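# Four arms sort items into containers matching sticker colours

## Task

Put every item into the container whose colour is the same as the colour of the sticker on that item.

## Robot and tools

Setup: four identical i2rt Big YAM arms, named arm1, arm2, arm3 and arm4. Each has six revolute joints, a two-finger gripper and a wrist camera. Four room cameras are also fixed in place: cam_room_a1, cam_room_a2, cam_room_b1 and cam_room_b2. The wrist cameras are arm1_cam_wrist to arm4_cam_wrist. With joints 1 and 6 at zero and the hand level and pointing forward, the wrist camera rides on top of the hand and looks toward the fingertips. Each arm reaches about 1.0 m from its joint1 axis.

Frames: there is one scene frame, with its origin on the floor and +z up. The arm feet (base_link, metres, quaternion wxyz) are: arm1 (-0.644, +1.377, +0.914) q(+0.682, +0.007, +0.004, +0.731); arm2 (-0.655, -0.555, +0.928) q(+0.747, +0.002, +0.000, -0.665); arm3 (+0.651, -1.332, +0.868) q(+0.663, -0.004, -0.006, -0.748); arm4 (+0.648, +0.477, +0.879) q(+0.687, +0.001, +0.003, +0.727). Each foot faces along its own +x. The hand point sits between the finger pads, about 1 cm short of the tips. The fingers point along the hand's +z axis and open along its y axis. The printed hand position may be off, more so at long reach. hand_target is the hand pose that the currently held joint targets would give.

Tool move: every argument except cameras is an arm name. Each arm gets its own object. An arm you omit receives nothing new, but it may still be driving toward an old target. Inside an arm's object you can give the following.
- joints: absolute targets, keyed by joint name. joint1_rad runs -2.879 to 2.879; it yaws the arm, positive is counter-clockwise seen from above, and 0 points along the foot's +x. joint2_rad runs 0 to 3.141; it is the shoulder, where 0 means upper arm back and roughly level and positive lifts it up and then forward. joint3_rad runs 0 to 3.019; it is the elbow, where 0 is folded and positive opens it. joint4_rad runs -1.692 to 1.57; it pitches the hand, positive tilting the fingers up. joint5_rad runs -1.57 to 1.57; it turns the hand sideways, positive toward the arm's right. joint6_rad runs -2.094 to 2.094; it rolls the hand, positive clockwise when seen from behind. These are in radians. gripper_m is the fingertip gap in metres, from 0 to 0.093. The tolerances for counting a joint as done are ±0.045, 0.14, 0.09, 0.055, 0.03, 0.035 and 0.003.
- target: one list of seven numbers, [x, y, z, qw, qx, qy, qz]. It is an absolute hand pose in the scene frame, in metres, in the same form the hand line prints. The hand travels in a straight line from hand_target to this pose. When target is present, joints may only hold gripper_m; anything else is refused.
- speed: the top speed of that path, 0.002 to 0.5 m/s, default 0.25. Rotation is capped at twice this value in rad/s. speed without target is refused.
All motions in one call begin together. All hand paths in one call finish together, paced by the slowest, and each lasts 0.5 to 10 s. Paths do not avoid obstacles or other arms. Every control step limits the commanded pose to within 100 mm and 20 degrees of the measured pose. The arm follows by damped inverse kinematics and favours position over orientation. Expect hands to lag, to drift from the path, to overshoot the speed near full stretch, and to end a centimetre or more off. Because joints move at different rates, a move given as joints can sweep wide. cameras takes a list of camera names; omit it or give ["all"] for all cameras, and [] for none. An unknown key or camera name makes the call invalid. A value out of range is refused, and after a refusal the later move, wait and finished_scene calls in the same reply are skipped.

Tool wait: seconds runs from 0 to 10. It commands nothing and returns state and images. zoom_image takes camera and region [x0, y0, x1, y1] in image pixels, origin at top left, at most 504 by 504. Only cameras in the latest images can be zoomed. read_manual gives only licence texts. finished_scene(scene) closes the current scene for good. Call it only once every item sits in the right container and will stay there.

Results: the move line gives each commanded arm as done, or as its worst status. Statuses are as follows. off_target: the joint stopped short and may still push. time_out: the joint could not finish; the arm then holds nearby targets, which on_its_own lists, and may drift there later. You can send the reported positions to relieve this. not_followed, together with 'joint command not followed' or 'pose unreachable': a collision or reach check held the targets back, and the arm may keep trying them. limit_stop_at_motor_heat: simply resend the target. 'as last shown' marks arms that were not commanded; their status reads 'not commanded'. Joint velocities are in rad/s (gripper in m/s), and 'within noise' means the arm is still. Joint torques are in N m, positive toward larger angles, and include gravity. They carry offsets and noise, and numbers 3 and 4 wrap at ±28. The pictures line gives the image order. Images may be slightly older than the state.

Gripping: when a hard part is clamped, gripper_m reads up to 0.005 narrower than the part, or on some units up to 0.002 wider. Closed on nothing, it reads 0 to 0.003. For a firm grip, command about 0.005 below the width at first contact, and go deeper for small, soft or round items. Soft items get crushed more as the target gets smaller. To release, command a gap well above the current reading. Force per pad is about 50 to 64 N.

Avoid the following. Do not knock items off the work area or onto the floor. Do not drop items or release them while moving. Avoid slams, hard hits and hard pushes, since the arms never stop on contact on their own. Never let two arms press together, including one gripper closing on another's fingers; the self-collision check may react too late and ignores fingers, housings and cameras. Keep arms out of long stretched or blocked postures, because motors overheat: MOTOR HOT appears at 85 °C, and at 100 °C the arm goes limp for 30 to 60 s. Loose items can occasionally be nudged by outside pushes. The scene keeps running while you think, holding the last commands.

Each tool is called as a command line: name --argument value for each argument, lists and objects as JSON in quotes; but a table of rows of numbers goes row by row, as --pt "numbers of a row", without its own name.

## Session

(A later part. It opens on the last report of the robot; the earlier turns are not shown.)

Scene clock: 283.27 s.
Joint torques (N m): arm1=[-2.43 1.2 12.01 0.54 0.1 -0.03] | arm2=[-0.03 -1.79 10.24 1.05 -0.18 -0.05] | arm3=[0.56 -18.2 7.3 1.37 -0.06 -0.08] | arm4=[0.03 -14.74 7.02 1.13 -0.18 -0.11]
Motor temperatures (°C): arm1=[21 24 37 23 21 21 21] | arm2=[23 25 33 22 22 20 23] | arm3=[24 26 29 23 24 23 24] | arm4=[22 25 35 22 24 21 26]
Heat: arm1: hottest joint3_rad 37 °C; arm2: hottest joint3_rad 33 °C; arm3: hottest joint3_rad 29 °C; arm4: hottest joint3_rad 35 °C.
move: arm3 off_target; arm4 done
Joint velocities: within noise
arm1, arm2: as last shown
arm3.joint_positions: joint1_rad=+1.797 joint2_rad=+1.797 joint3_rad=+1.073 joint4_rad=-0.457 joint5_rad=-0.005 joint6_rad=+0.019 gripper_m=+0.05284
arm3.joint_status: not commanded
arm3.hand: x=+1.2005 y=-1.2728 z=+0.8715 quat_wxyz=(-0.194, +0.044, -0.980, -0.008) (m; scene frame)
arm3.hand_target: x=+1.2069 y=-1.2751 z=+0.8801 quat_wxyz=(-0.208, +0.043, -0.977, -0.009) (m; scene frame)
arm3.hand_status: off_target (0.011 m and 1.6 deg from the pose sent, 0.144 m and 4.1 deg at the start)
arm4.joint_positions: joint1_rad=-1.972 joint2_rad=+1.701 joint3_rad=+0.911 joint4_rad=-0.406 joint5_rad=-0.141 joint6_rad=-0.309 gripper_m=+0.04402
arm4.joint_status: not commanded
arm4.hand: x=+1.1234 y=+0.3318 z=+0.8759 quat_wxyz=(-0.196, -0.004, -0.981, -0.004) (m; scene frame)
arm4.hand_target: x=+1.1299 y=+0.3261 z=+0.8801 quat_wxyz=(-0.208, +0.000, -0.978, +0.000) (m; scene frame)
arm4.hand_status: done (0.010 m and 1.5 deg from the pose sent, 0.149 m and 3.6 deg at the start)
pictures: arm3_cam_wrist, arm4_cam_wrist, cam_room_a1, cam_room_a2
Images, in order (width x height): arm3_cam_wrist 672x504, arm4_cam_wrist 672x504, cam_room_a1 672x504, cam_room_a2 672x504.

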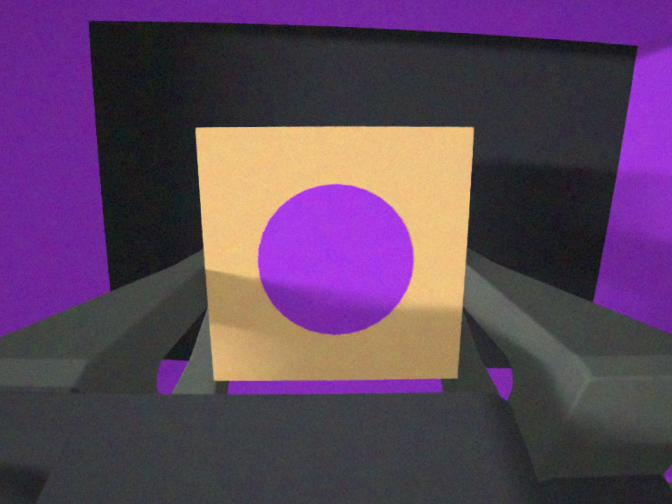

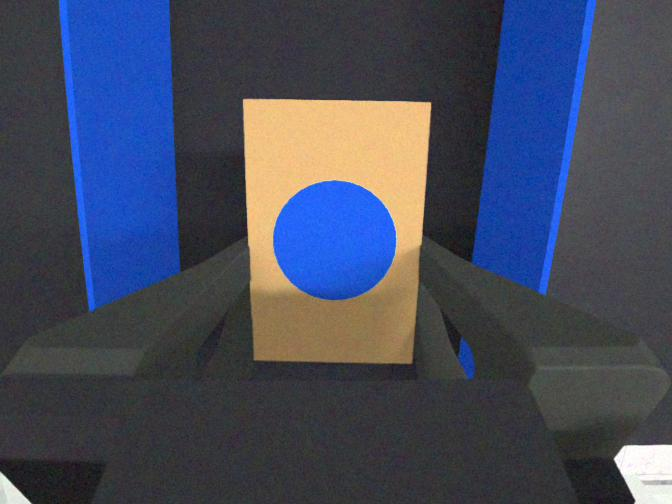

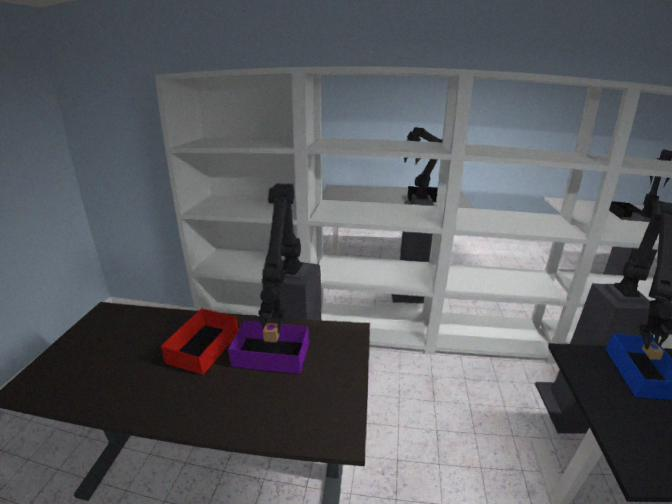

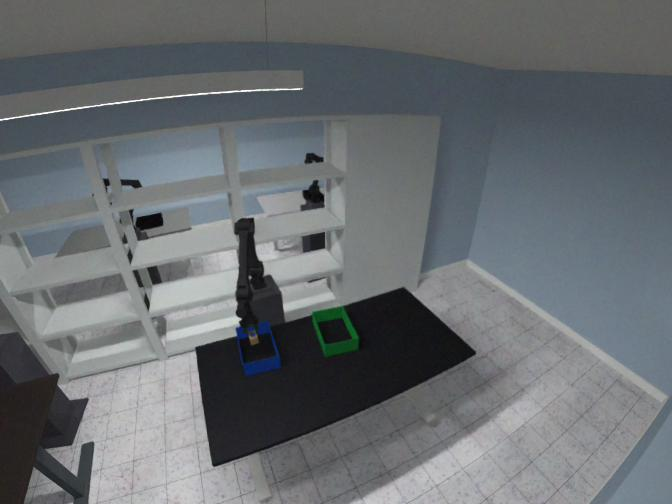

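zoom_image --camera "cam_room_a2" --region '[210, 290, 310, 390]'

zoom_image --camera "cam_room_a1" --region '[220, 290, 320, 390]'

Scaled by 5.040.

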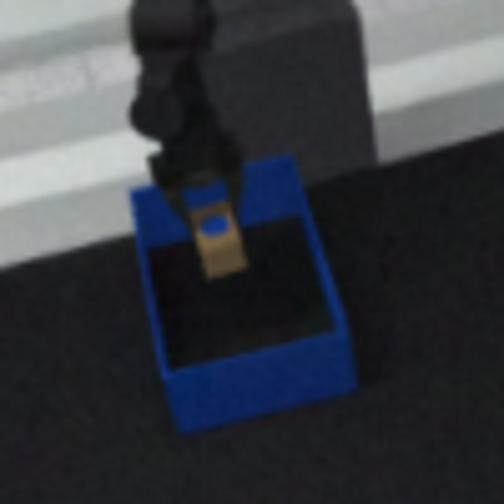

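Scaled by 5.040.

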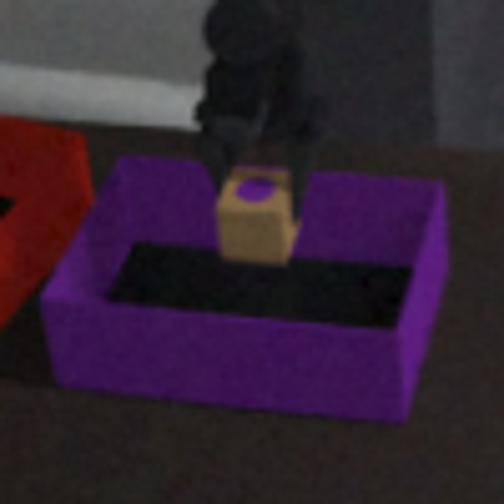

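move --arm3 '{"target":[1.207,-1.275,0.80,0.2077,-0.0427,0.9772,0.0091],"speed":0.18}' --arm4 '{"target":[1.13,0.326,0.80,0.2079,0,0.9781,0],"speed":0.18}' --cameras '["arm3_cam_wrist","arm4_cam_wrist"]'

move --arm3 '{"target":[1.207,-1.275,0.775,0.2077,-0.0427,0.9772,0.0091],"speed":0.06}' --arm4 '{"target":[1.13,0.326,0.77,0.2079,0,0.9781,0],"speed":0.06}' --cameras '[]'

move --arm3 '{"target":[1.207,-1.275,0.762,0.2077,-0.0427,0.9772,0.0091],"speed":0.05}' --arm4 '{"target":[1.13,0.326,0.754,0.2079,0,0.9781,0],"speed":0.05}' --cameras '["arm3_cam_wrist","arm4_cam_wrist"]'

Scene clock: 293.07 s.
Joint torques (N m): arm1=[-2.55 0.62 12.1 0.66 0.08 0] | arm2=[-0.03 -1.79 10.21 1.09 -0.18 -0.04] | arm3=[0.79 -19.14 6.04 1.36 -0.02 -0.05] | arm4=[0.44 -16.03 5.34 1.14 -0.15 -0.03]
Motor temperatures (°C): arm1=[21 24 37 23 21 21 21] | arm2=[23 25 33 22 22 20 23] | arm3=[24 26 29 23 24 23 24] | arm4=[22 26 34 22 24 21 26]
Heat: arm1: hottest joint3_rad 37 °C; arm2: hottest joint3_rad 33 °C; arm3: hottest joint3_rad 29 °C; arm4: hottest joint3_rad 34 °C.
move: arm3 off_target; arm4 done
Joint velocities: within noise
arm1, arm2: as last shown
arm3.joint_positions: joint1_rad=+1.797 joint2_rad=+1.956 joint3_rad=+1.035 joint4_rad=-0.259 joint5_rad=-0.005 joint6_rad=+0.019 gripper_m=+0.05284
arm3.joint_status: not commanded
arm3.hand: x=+1.1997 y=-1.2740 z=+0.7920 quat_wxyz=(-0.194, +0.044, -0.980, -0.008) (m; scene frame)
arm3.hand_target: x=+1.2070 y=-1.2751 z=+0.8001 quat_wxyz=(-0.208, +0.043, -0.977, -0.009) (m; scene frame)
arm3.hand_status: off_target (0.011 m and 1.6 deg from the pose sent, 0.072 m and 1.7 deg at the start)
arm4.joint_positions: joint1_rad=-1.972 joint2_rad=+1.886 joint3_rad=+0.878 joint4_rad=-0.187 joint5_rad=-0.141 joint6_rad=-0.309 gripper_m=+0.04402
arm4.joint_status: not commanded
arm4.hand: x=+1.1236 y=+0.3314 z=+0.7967 quat_wxyz=(-0.197, -0.004, -0.980, -0.004) (m; scene frame)
arm4.hand_target: x=+1.1299 y=+0.3261 z=+0.8001 quat_wxyz=(-0.208, +0.000, -0.978, +0.000) (m; scene frame)
arm4.hand_status: done (0.009 m and 1.5 deg from the pose sent, 0.076 m and 1.5 deg at the start)
pictures: arm3_cam_wrist, arm4_cam_wrist
Images, in order (width x height): arm3_cam_wrist 672x504, arm4_cam_wrist 672x504.

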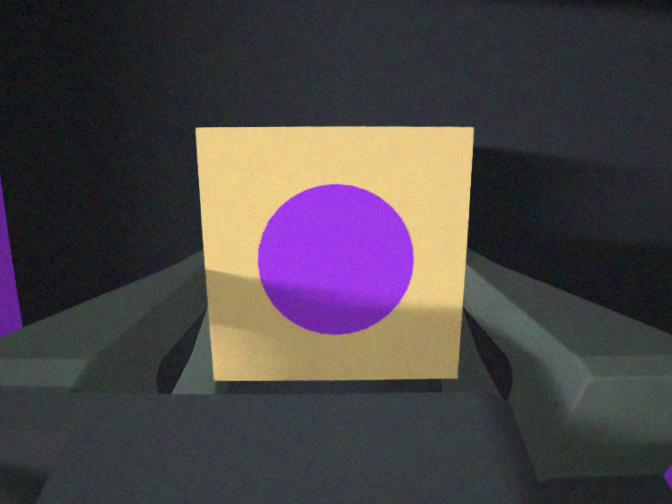

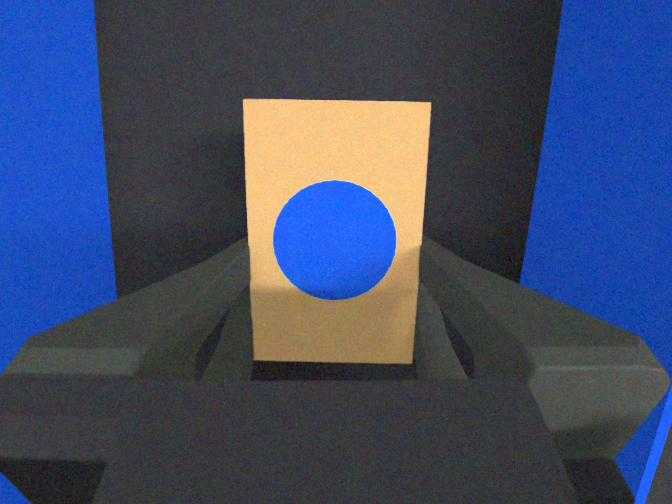

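Scene clock: 294.20 s.
Joint torques (N m): arm1=[-2.61 0.91 11.96 0.58 0.05 0.01] | arm2=[0.03 -1.61 10.15 1.06 -0.18 -0.04] | arm3=[0.67 -17.79 5.6 1.44 -0.01 -0.04] | arm4=[0.44 -15.56 4.92 1.22 -0.13 -0.08]
Motor temperatures (°C): arm1=[21 24 37 23 21 21 21] | arm2=[23 25 33 22 22 20 23] | arm3=[24 26 29 23 24 23 24] | arm4=[22 26 34 22 24 21 26]
Heat: arm1: hottest joint3_rad 37 °C; arm2: hottest joint3_rad 33 °C; arm3: hottest joint3_rad 29 °C; arm4: hottest joint3_rad 34 °C.
move: arm3 done; arm4 done
Joint velocities: within noise
arm1, arm2: as last shown
arm3.joint_positions: joint1_rad=+1.797 joint2_rad=+1.995 joint3_rad=+1.035 joint4_rad=-0.202 joint5_rad=-0.005 joint6_rad=+0.019 gripper_m=+0.05284
arm3.joint_status: not commanded
arm3.hand: x=+1.2043 y=-1.2737 z=+0.7765 quat_wxyz=(-0.203, +0.044, -0.978, -0.008) (m; scene frame)
arm3.hand_target: x=+1.2070 y=-1.2751 z=+0.7750 quat_wxyz=(-0.208, +0.043, -0.977, -0.009) (m; scene frame)
arm3.hand_status: done (0.003 m and 0.6 deg from the pose sent, 0.018 m and 1.6 deg at the start)
arm4.joint_positions: joint1_rad=-1.972 joint2_rad=+1.949 joint3_rad=+0.878 joint4_rad=-0.109 joint5_rad=-0.141 joint6_rad=-0.309 gripper_m=+0.04402
arm4.joint_status: not commanded
arm4.hand: x=+1.1267 y=+0.3301 z=+0.7735 quat_wxyz=(-0.203, -0.004, -0.979, -0.002) (m; scene frame)
arm4.hand_target: x=+1.1300 y=+0.3261 z=+0.7701 quat_wxyz=(-0.208, +0.000, -0.978, +0.000) (m; scene frame)
arm4.hand_status: done (0.006 m and 0.7 deg from the pose sent, 0.028 m and 1.5 deg at the start)
pictures: none
No camera images: "cameras" was empty.

Scene clock: 295.17 s.
Joint torques (N m): arm1=[-2.61 1.14 12.07 0.84 0.11 -0.01] | arm2=[0.09 -1.67 10.24 1.05 -0.18 -0.06] | arm3=[0.85 -17.61 5.48 1.44 0 -0.04] | arm4=[0.38 -14.92 4.92 1.25 -0.13 -0.04]
Motor temperatures (°C): arm1=[21 24 37 23 21 21 21] | arm2=[23 25 33 22 22 20 23] | arm3=[24 26 29 23 24 23 24] | arm4=[22 25 34 22 24 21 26]
Heat: arm1: hottest joint3_rad 37 °C; arm2: hottest joint3_rad 33 °C; arm3: hottest joint3_rad 29 °C; arm4: hottest joint3_rad 34 °C.
move: arm3 done; arm4 done
Joint velocities: within noise
arm1.joint_positions: joint1_rad=-2.261 joint2_rad=+0.725 joint3_rad=+1.030 joint4_rad=-1.490 joint5_rad=-0.020 joint6_rad=-0.026 gripper_m=+0.08994
arm1.joint_status: not commanded
arm1.hand: x=-0.4419 y=+1.2390 z=+1.2301 quat_wxyz=(-0.177, -0.286, -0.940, +0.053) (m; scene frame)
arm1.hand_target: x=-0.4426 y=+1.2372 z=+1.2344 quat_wxyz=(-0.176, -0.287, -0.940, +0.054) (m; scene frame)
arm1.hand_status: not commanded
arm2.joint_positions: joint1_rad=+0.910 joint2_rad=+0.722 joint3_rad=+1.051 joint4_rad=-1.487 joint5_rad=+0.003 joint6_rad=-0.002 gripper_m=+0.09190
arm2.joint_status: not commanded
arm2.hand: x=-0.4487 y=-0.6826 z=+1.2579 quat_wxyz=(-0.197, -0.263, -0.943, +0.055) (m; scene frame)
arm2.hand_target: x=-0.4513 y=-0.6830 z=+1.2519 quat_wxyz=(-0.184, -0.262, -0.946, +0.051) (m; scene frame)
arm2.hand_status: not commanded
arm3.joint_positions: joint1_rad=+1.797 joint2_rad=+2.022 joint3_rad=+1.035 joint4_rad=-0.172 joint5_rad=-0.005 joint6_rad=+0.019 gripper_m=+0.05284
arm3.joint_status: not commanded
arm3.hand: x=+1.2049 y=-1.2738 z=+0.7649 quat_wxyz=(-0.204, +0.044, -0.978, -0.009) (m; scene frame)
arm3.hand_target: x=+1.2070 y=-1.2751 z=+0.7620 quat_wxyz=(-0.208, +0.043, -0.977, -0.009) (m; scene frame)
arm3.hand_status: done (0.004 m and 0.5 deg from the pose sent, 0.015 m and 0.6 deg at the start)
arm4.joint_positions: joint1_rad=-1.972 joint2_rad=+1.988 joint3_rad=+0.878 joint4_rad=-0.070 joint5_rad=-0.141 joint6_rad=-0.309 gripper_m=+0.04402
arm4.joint_status: not commanded
arm4.hand: x=+1.1262 y=+0.3302 z=+0.7586 quat_wxyz=(-0.203, -0.004, -0.979, -0.002) (m; scene frame)
arm4.hand_target: x=+1.1299 y=+0.3261 z=+0.7541 quat_wxyz=(-0.208, +0.000, -0.978, +0.000) (m; scene frame)
arm4.hand_status: done (0.007 m and 0.7 deg from the pose sent, 0.020 m and 0.7 deg at the start)
pictures: arm3_cam_wrist, arm4_cam_wrist
Images, in order (width x height): arm3_cam_wrist 672x504, arm4_cam_wrist 672x504.

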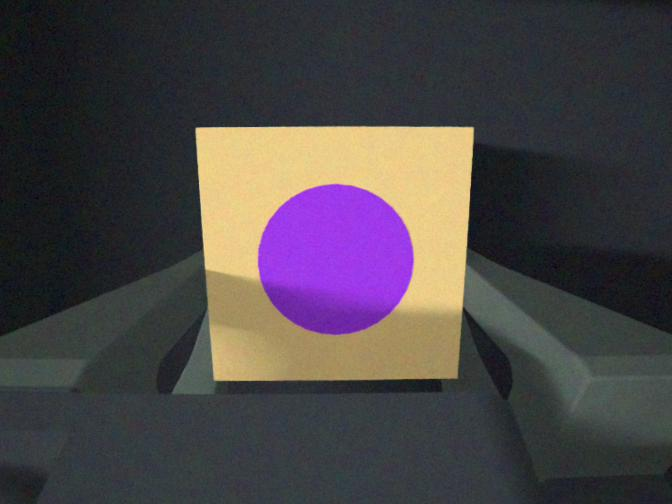

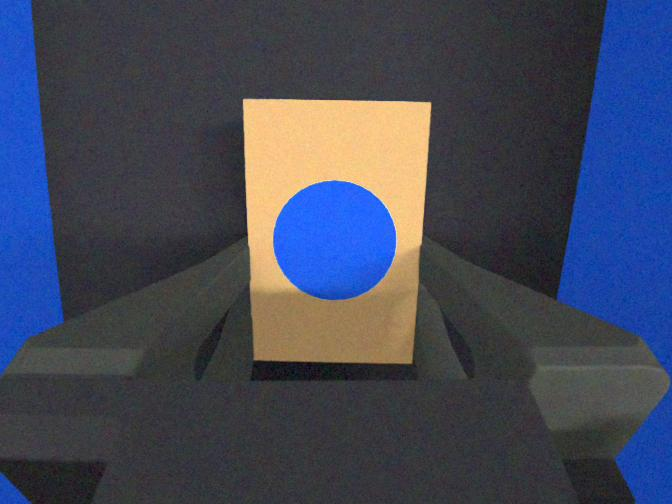

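move --arm3 '{"target":[1.207,-1.275,0.752,0.2077,-0.0427,0.9772,0.0091],"speed":0.05}' --arm4 '{"target":[1.13,0.326,0.744,0.2079,0,0.9781,0],"speed":0.05}' --cameras '[]'

move --arm3 '{"target":[1.207,-1.275,0.742,0.2077,-0.0427,0.9772,0.0091],"speed":0.05}' --arm4 '{"target":[1.13,0.326,0.734,0.2079,0,0.9781,0],"speed":0.05}' --cameras '["arm3_cam_wrist","arm4_cam_wrist"]'

Scene clock: 299.80 s.
Joint torques (N m): arm1=[-2.49 1.49 12.03 0.68 0.04 -0.02] | arm2=[-0.03 -1.67 10.19 1.05 -0.19 -0.05] | arm3=[0.97 -17.03 5.38 1.42 -0.01 -0.03] | arm4=[0.09 -13.39 5.01 1.22 -0.13 -0.05]
Motor temperatures (°C): arm1=[21 24 37 23 21 21 21] | arm2=[23 25 33 22 22 20 23] | arm3=[24 26 29 23 24 23 24] | arm4=[22 25 33 22 24 21 26]
Heat: arm1: hottest joint3_rad 37 °C; arm2: hottest joint3_rad 33 °C; arm3: hottest joint3_rad 29 °C; arm4: hottest joint3_rad 33 °C.
move: arm3 done; arm4 off_target
Joint velocities: within noise
arm1, arm2: as last shown
arm3.joint_positions: joint1_rad=+1.797 joint2_rad=+2.036 joint3_rad=+1.035 joint4_rad=-0.149 joint5_rad=-0.005 joint6_rad=+0.019 gripper_m=+0.05284
arm3.joint_status: not commanded
arm3.hand: x=+1.2068 y=-1.2737 z=+0.7595 quat_wxyz=(-0.208, +0.044, -0.977, -0.009) (m; scene frame)
arm3.hand_target: x=+1.2070 y=-1.2751 z=+0.7522 quat_wxyz=(-0.208, +0.043, -0.977, -0.009) (m; scene frame)
arm3.hand_status: done (0.008 m and 0.2 deg from the pose sent, 0.013 m and 0.5 deg at the start)
arm4.joint_positions: joint1_rad=-1.972 joint2_rad=+2.002 joint3_rad=+0.878 joint4_rad=-0.044 joint5_rad=-0.142 joint6_rad=-0.309 gripper_m=+0.04402
arm4.joint_status: not commanded
arm4.hand: x=+1.1285 y=+0.3295 z=+0.7546 quat_wxyz=(-0.209, -0.003, -0.978, +0.000) (m; scene frame)
arm4.hand_target: x=+1.1297 y=+0.3262 z=+0.7442 quat_wxyz=(-0.208, +0.000, -0.978, +0.000) (m; scene frame)
arm4.hand_status: off_target (0.011 m and 0.4 deg from the pose sent, 0.016 m and 0.7 deg at the start)
pictures: none
No camera images: "cameras" was empty.

Scene clock: 300.77 s.
Joint torques (N m): arm1=[-2.9 0.91 12.16 0.55 0.03 -0.01] | arm2=[-0.03 -1.61 10.22 1.03 -0.18 -0.04] | arm3=[0.85 -15.56 5.48 1.32 -0.01 -0.05] | arm4=[0.03 -12.22 5.04 1.1 -0.13 -0.09]
Motor temperatures (°C): arm1=[21 24 37 23 21 21 21] | arm2=[23 25 33 22 22 20 23] | arm3=[24 26 29 23 24 23 24] | arm4=[22 25 33 22 24 21 26]
Heat: arm1: hottest joint3_rad 37 °C; arm2: hottest joint3_rad 33 °C; arm3: hottest joint3_rad 29 °C; arm4: hottest joint3_rad 33 °C.
move: arm3 off_target; arm4 off_target
Joint velocities: within noise
arm1, arm2: as last shown
arm3.joint_positions: joint1_rad=+1.797 joint2_rad=+2.042 joint3_rad=+1.035 joint4_rad=-0.125 joint5_rad=-0.005 joint6_rad=+0.019 gripper_m=+0.05284
arm3.joint_status: not commanded
arm3.hand: x=+1.2108 y=-1.2732 z=+0.7591 quat_wxyz=(-0.218, +0.044, -0.975, -0.009) (m; scene frame)
arm3.hand_target: x=+1.2064 y=-1.2751 z=+0.7424 quat_wxyz=(-0.208, +0.043, -0.977, -0.009) (m; scene frame)
arm3.hand_status: off_target (0.018 m and 1.2 deg from the pose sent, 0.017 m and 0.2 deg at the start)
arm4.joint_positions: joint1_rad=-1.972 joint2_rad=+2.007 joint3_rad=+0.878 joint4_rad=-0.017 joint5_rad=-0.142 joint6_rad=-0.309 gripper_m=+0.04402
arm4.joint_status: not commanded
arm4.hand: x=+1.1328 y=+0.3279 z=+0.7545 quat_wxyz=(-0.219, -0.002, -0.976, +0.004) (m; scene frame)
arm4.hand_target: x=+1.1291 y=+0.3265 z=+0.7348 quat_wxyz=(-0.208, +0.000, -0.978, +0.000) (m; scene frame)
arm4.hand_status: off_target (0.021 m and 1.4 deg from the pose sent, 0.021 m and 0.4 deg at the start)
pictures: arm3_cam_wrist, arm4_cam_wrist
Images, in order (width x height): arm3_cam_wrist 672x504, arm4_cam_wrist 672x504.

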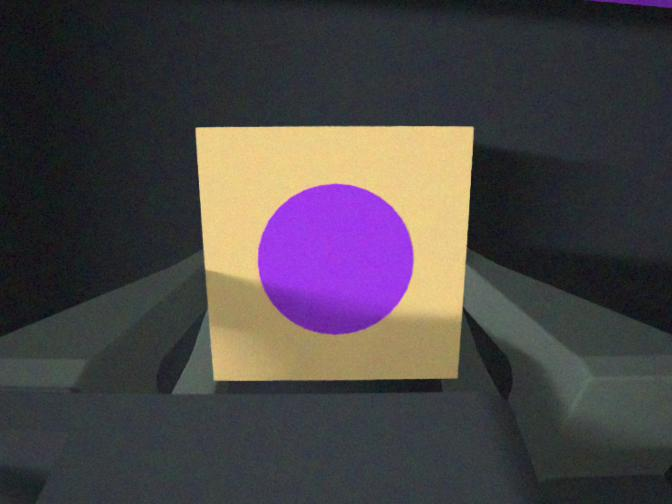

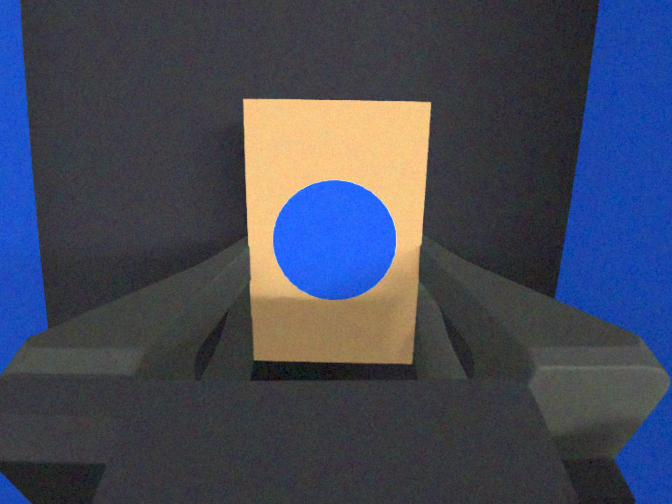

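move --arm3 '{"joints":{"joint2_rad":2.03,"joint3_rad":1.037,"joint4_rad":-0.16}}' --arm4 '{"joints":{"joint2_rad":1.993,"joint3_rad":0.88,"joint4_rad":-0.075}}' --cameras '[]'

move --arm3 '{"joints":{"gripper_m":0.066}}' --arm4 '{"joints":{"gripper_m":0.058}}' --cameras '["arm3_cam_wrist","arm4_cam_wrist"]'

move --arm3 '{"target":[1.205,-1.275,0.93,0.2077,-0.0427,0.9772,0.0091],"speed":0.2}' --arm4 '{"target":[1.13,0.326,0.93,0.2079,0,0.9781,0],"speed":0.2}' --cameras '["arm3_cam_wrist","arm4_cam_wrist","cam_room_a1","cam_room_a2"]'

Scene clock: 307.70 s.
Joint torques (N m): arm1=[-2.49 0.97 12.07 0.69 0.05 0] | arm2=[-0.09 -1.79 10.22 1.05 -0.18 -0.04] | arm3=[0.85 -19.25 5.41 0.31 0.01 -0.03] | arm4=[-0.03 -17.26 4.26 0.08 -0.11 -0.07]
Motor temperatures (°C): arm1=[21 24 37 23 21 21 21] | arm2=[23 25 33 22 22 20 23] | arm3=[24 26 28 23 24 23 24] | arm4=[22 25 33 22 24 21 26]
Heat: arm1: hottest joint3_rad 37 °C; arm2: hottest joint3_rad 33 °C; arm3: hottest joint3_rad 28 °C; arm4: hottest joint3_rad 33 °C.
move: arm3 done; arm4 done
Joint velocities: within noise
arm1, arm2: as last shown
arm3.joint_positions: joint1_rad=+1.797 joint2_rad=+2.038 joint3_rad=+1.035 joint4_rad=-0.148 joint5_rad=-0.005 joint6_rad=+0.019 gripper_m=+0.05284
arm3.joint_status: all done
arm3.hand: x=+1.2067 y=-1.2737 z=+0.7590 quat_wxyz=(-0.208, +0.044, -0.977, -0.009) (m; scene frame)
arm3.hand_target: x=+1.2070 y=-1.2748 z=+0.7625 quat_wxyz=(-0.207, +0.043, -0.977, -0.009) (m; scene frame)
arm3.hand_status: not commanded
arm4.joint_positions: joint1_rad=-1.972 joint2_rad=+2.000 joint3_rad=+0.878 joint4_rad=-0.059 joint5_rad=-0.142 joint6_rad=-0.310 gripper_m=+0.04402
arm4.joint_status: all done
arm4.hand: x=+1.1259 y=+0.3304 z=+0.7542 quat_wxyz=(-0.203, -0.003, -0.979, -0.002) (m; scene frame)
arm4.hand_target: x=+1.1242 y=+0.3284 z=+0.7565 quat_wxyz=(-0.200, -0.001, -0.980, -0.003) (m; scene frame)
arm4.hand_status: not commanded
pictures: none
No camera images: "cameras" was empty.

Scene clock: 308.17 s.
Joint torques (N m): arm1=[-2.61 0.73 12.1 0.66 0.06 0] | arm2=[-0.03 -1.67 10.21 1.07 -0.18 -0.05] | arm3=[0.97 -19.31 5.44 0.51 0 -0.05] | arm4=[0.26 -17.32 4.27 0.16 -0.11 -0.06]
Motor temperatures (°C): arm1=[21 24 37 23 21 21 21] | arm2=[23 25 33 22 22 20 23] | arm3=[24 26 28 23 24 23 24] | arm4=[22 25 32 22 24 21 26]
Heat: arm1: hottest joint3_rad 37 °C; arm2: hottest joint3_rad 33 °C; arm3: hottest joint3_rad 28 °C; arm4: hottest joint3_rad 32 °C.
move: arm3 done; arm4 done
Joint velocities: within noise
arm1, arm2: as last shown
arm3.joint_positions: joint1_rad=+1.797 joint2_rad=+2.038 joint3_rad=+1.035 joint4_rad=-0.153 joint5_rad=-0.005 joint6_rad=+0.019 gripper_m=+0.06597
arm3.joint_status: all done
arm3.hand: x=+1.2056 y=-1.2738 z=+0.7585 quat_wxyz=(-0.206, +0.044, -0.978, -0.009) (m; scene frame)
arm3.hand_target: x=+1.2070 y=-1.2748 z=+0.7625 quat_wxyz=(-0.207, +0.043, -0.977, -0.009) (m; scene frame)
arm3.hand_status: not commanded
arm4.joint_positions: joint1_rad=-1.972 joint2_rad=+2.000 joint3_rad=+0.878 joint4_rad=-0.065 joint5_rad=-0.142 joint6_rad=-0.310 gripper_m=+0.05792
arm4.joint_status: all done
arm4.hand: x=+1.1247 y=+0.3308 z=+0.7537 quat_wxyz=(-0.201, -0.003, -0.980, -0.003) (m; scene frame)
arm4.hand_target: x=+1.1242 y=+0.3283 z=+0.7565 quat_wxyz=(-0.200, -0.001, -0.980, -0.003) (m; scene frame)
arm4.hand_status: not commanded
pictures: arm3_cam_wrist, arm4_cam_wrist
Images, in order (width x height): arm3_cam_wrist 672x504, arm4_cam_wrist 672x504.

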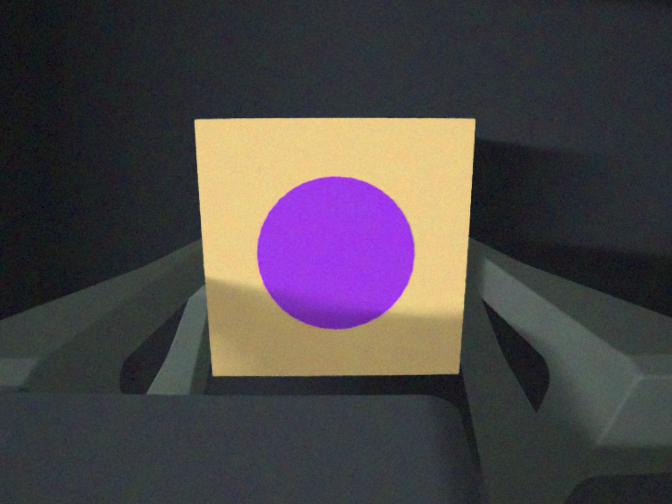

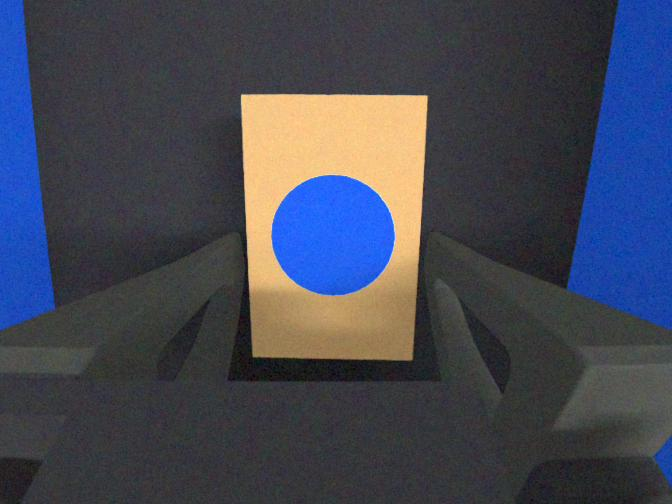

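Scene clock: 309.77 s.
Joint torques (N m): arm1=[-2.43 0.97 12.12 0.62 0.07 -0.04] | arm2=[-0.03 -1.73 10.21 1.06 -0.18 -0.04] | arm3=[0.56 -16.44 10.69 0.46 -0.07 -0.08] | arm4=[-0.09 -14.21 9.18 0.4 -0.15 -0.04]
Motor temperatures (°C): arm1=[21 24 37 23 21 21 21] | arm2=[23 25 33 22 22 20 23] | arm3=[24 26 28 23 24 23 24] | arm4=[22 25 32 22 24 21 26]
Heat: arm1: hottest joint3_rad 37 °C; arm2: hottest joint3_rad 33 °C; arm3: hottest joint3_rad 28 °C; arm4: hottest joint3_rad 32 °C.
move: arm3 off_target; arm4 off_target
Joint velocities: within noise
arm1, arm2: as last shown
arm3.joint_positions: joint1_rad=+1.797 joint2_rad=+1.698 joint3_rad=+1.078 joint4_rad=-0.561 joint5_rad=-0.005 joint6_rad=+0.019 gripper_m=+0.06597
arm3.joint_status: not commanded
arm3.hand: x=+1.1891 y=-1.2734 z=+0.9151 quat_wxyz=(-0.193, +0.044, -0.980, -0.008) (m; scene frame)
arm3.hand_target: x=+1.2045 y=-1.2752 z=+0.9303 quat_wxyz=(-0.208, +0.043, -0.977, -0.009) (m; scene frame)
arm3.hand_status: off_target (0.022 m and 1.8 deg from the pose sent, 0.171 m and 0.3 deg at the start)
arm4.joint_positions: joint1_rad=-1.972 joint2_rad=+1.607 joint3_rad=+0.932 joint4_rad=-0.518 joint5_rad=-0.142 joint6_rad=-0.312 gripper_m=+0.05792
arm4.joint_status: not commanded
arm4.hand: x=+1.1187 y=+0.3336 z=+0.9179 quat_wxyz=(-0.197, -0.003, -0.980, -0.004) (m; scene frame)
arm4.hand_target: x=+1.1297 y=+0.3261 z=+0.9303 quat_wxyz=(-0.208, +0.000, -0.978, +0.000) (m; scene frame)
arm4.hand_status: off_target (0.018 m and 1.4 deg from the pose sent, 0.176 m and 1.0 deg at the start)
pictures: arm3_cam_wrist, arm4_cam_wrist, cam_room_a1, cam_room_a2
Images, in order (width x height): arm3_cam_wrist 672x504, arm4_cam_wrist 672x504, cam_room_a1 672x504, cam_room_a2 672x504.

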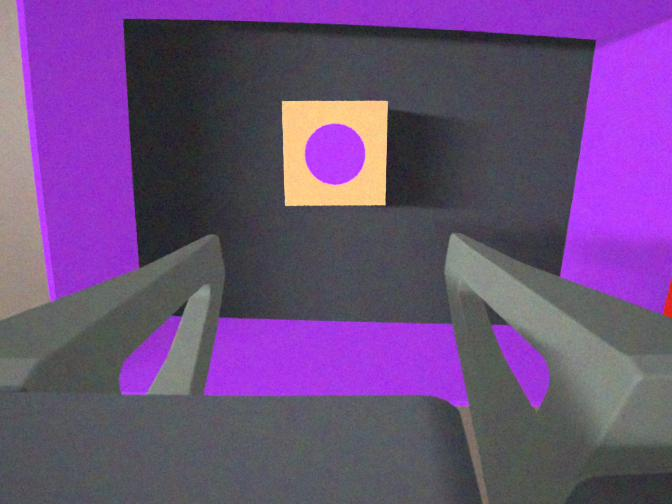

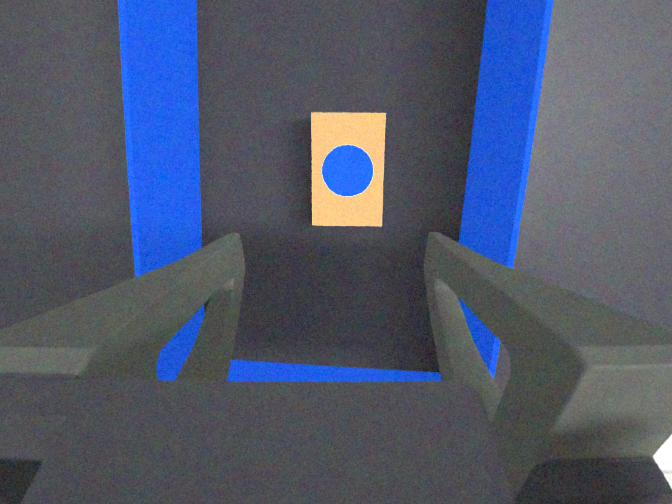

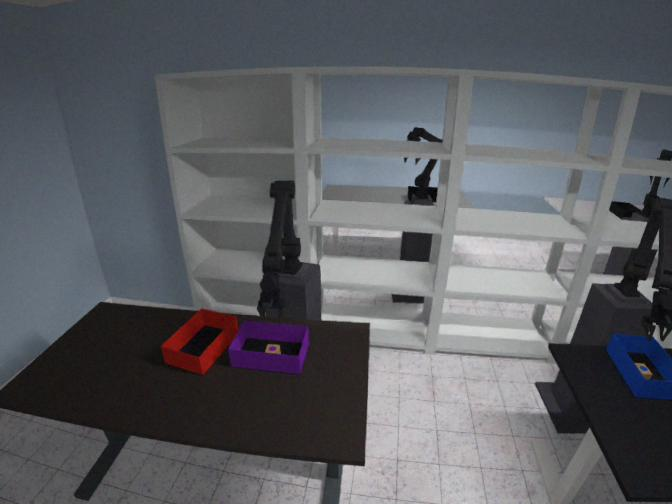

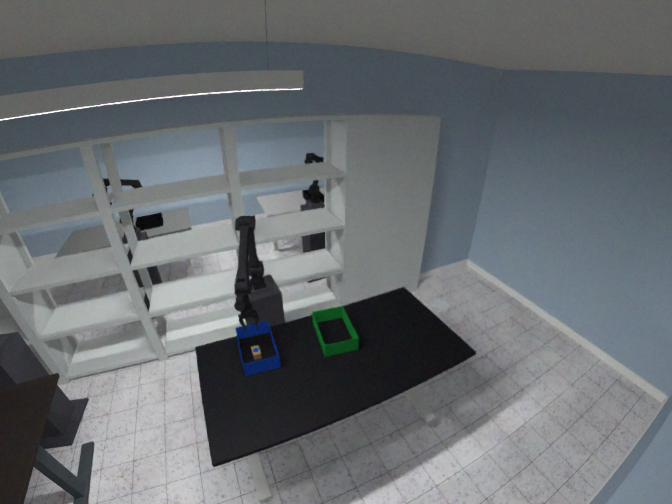

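finished_scene --scene 2

The scene is finished: the task was done.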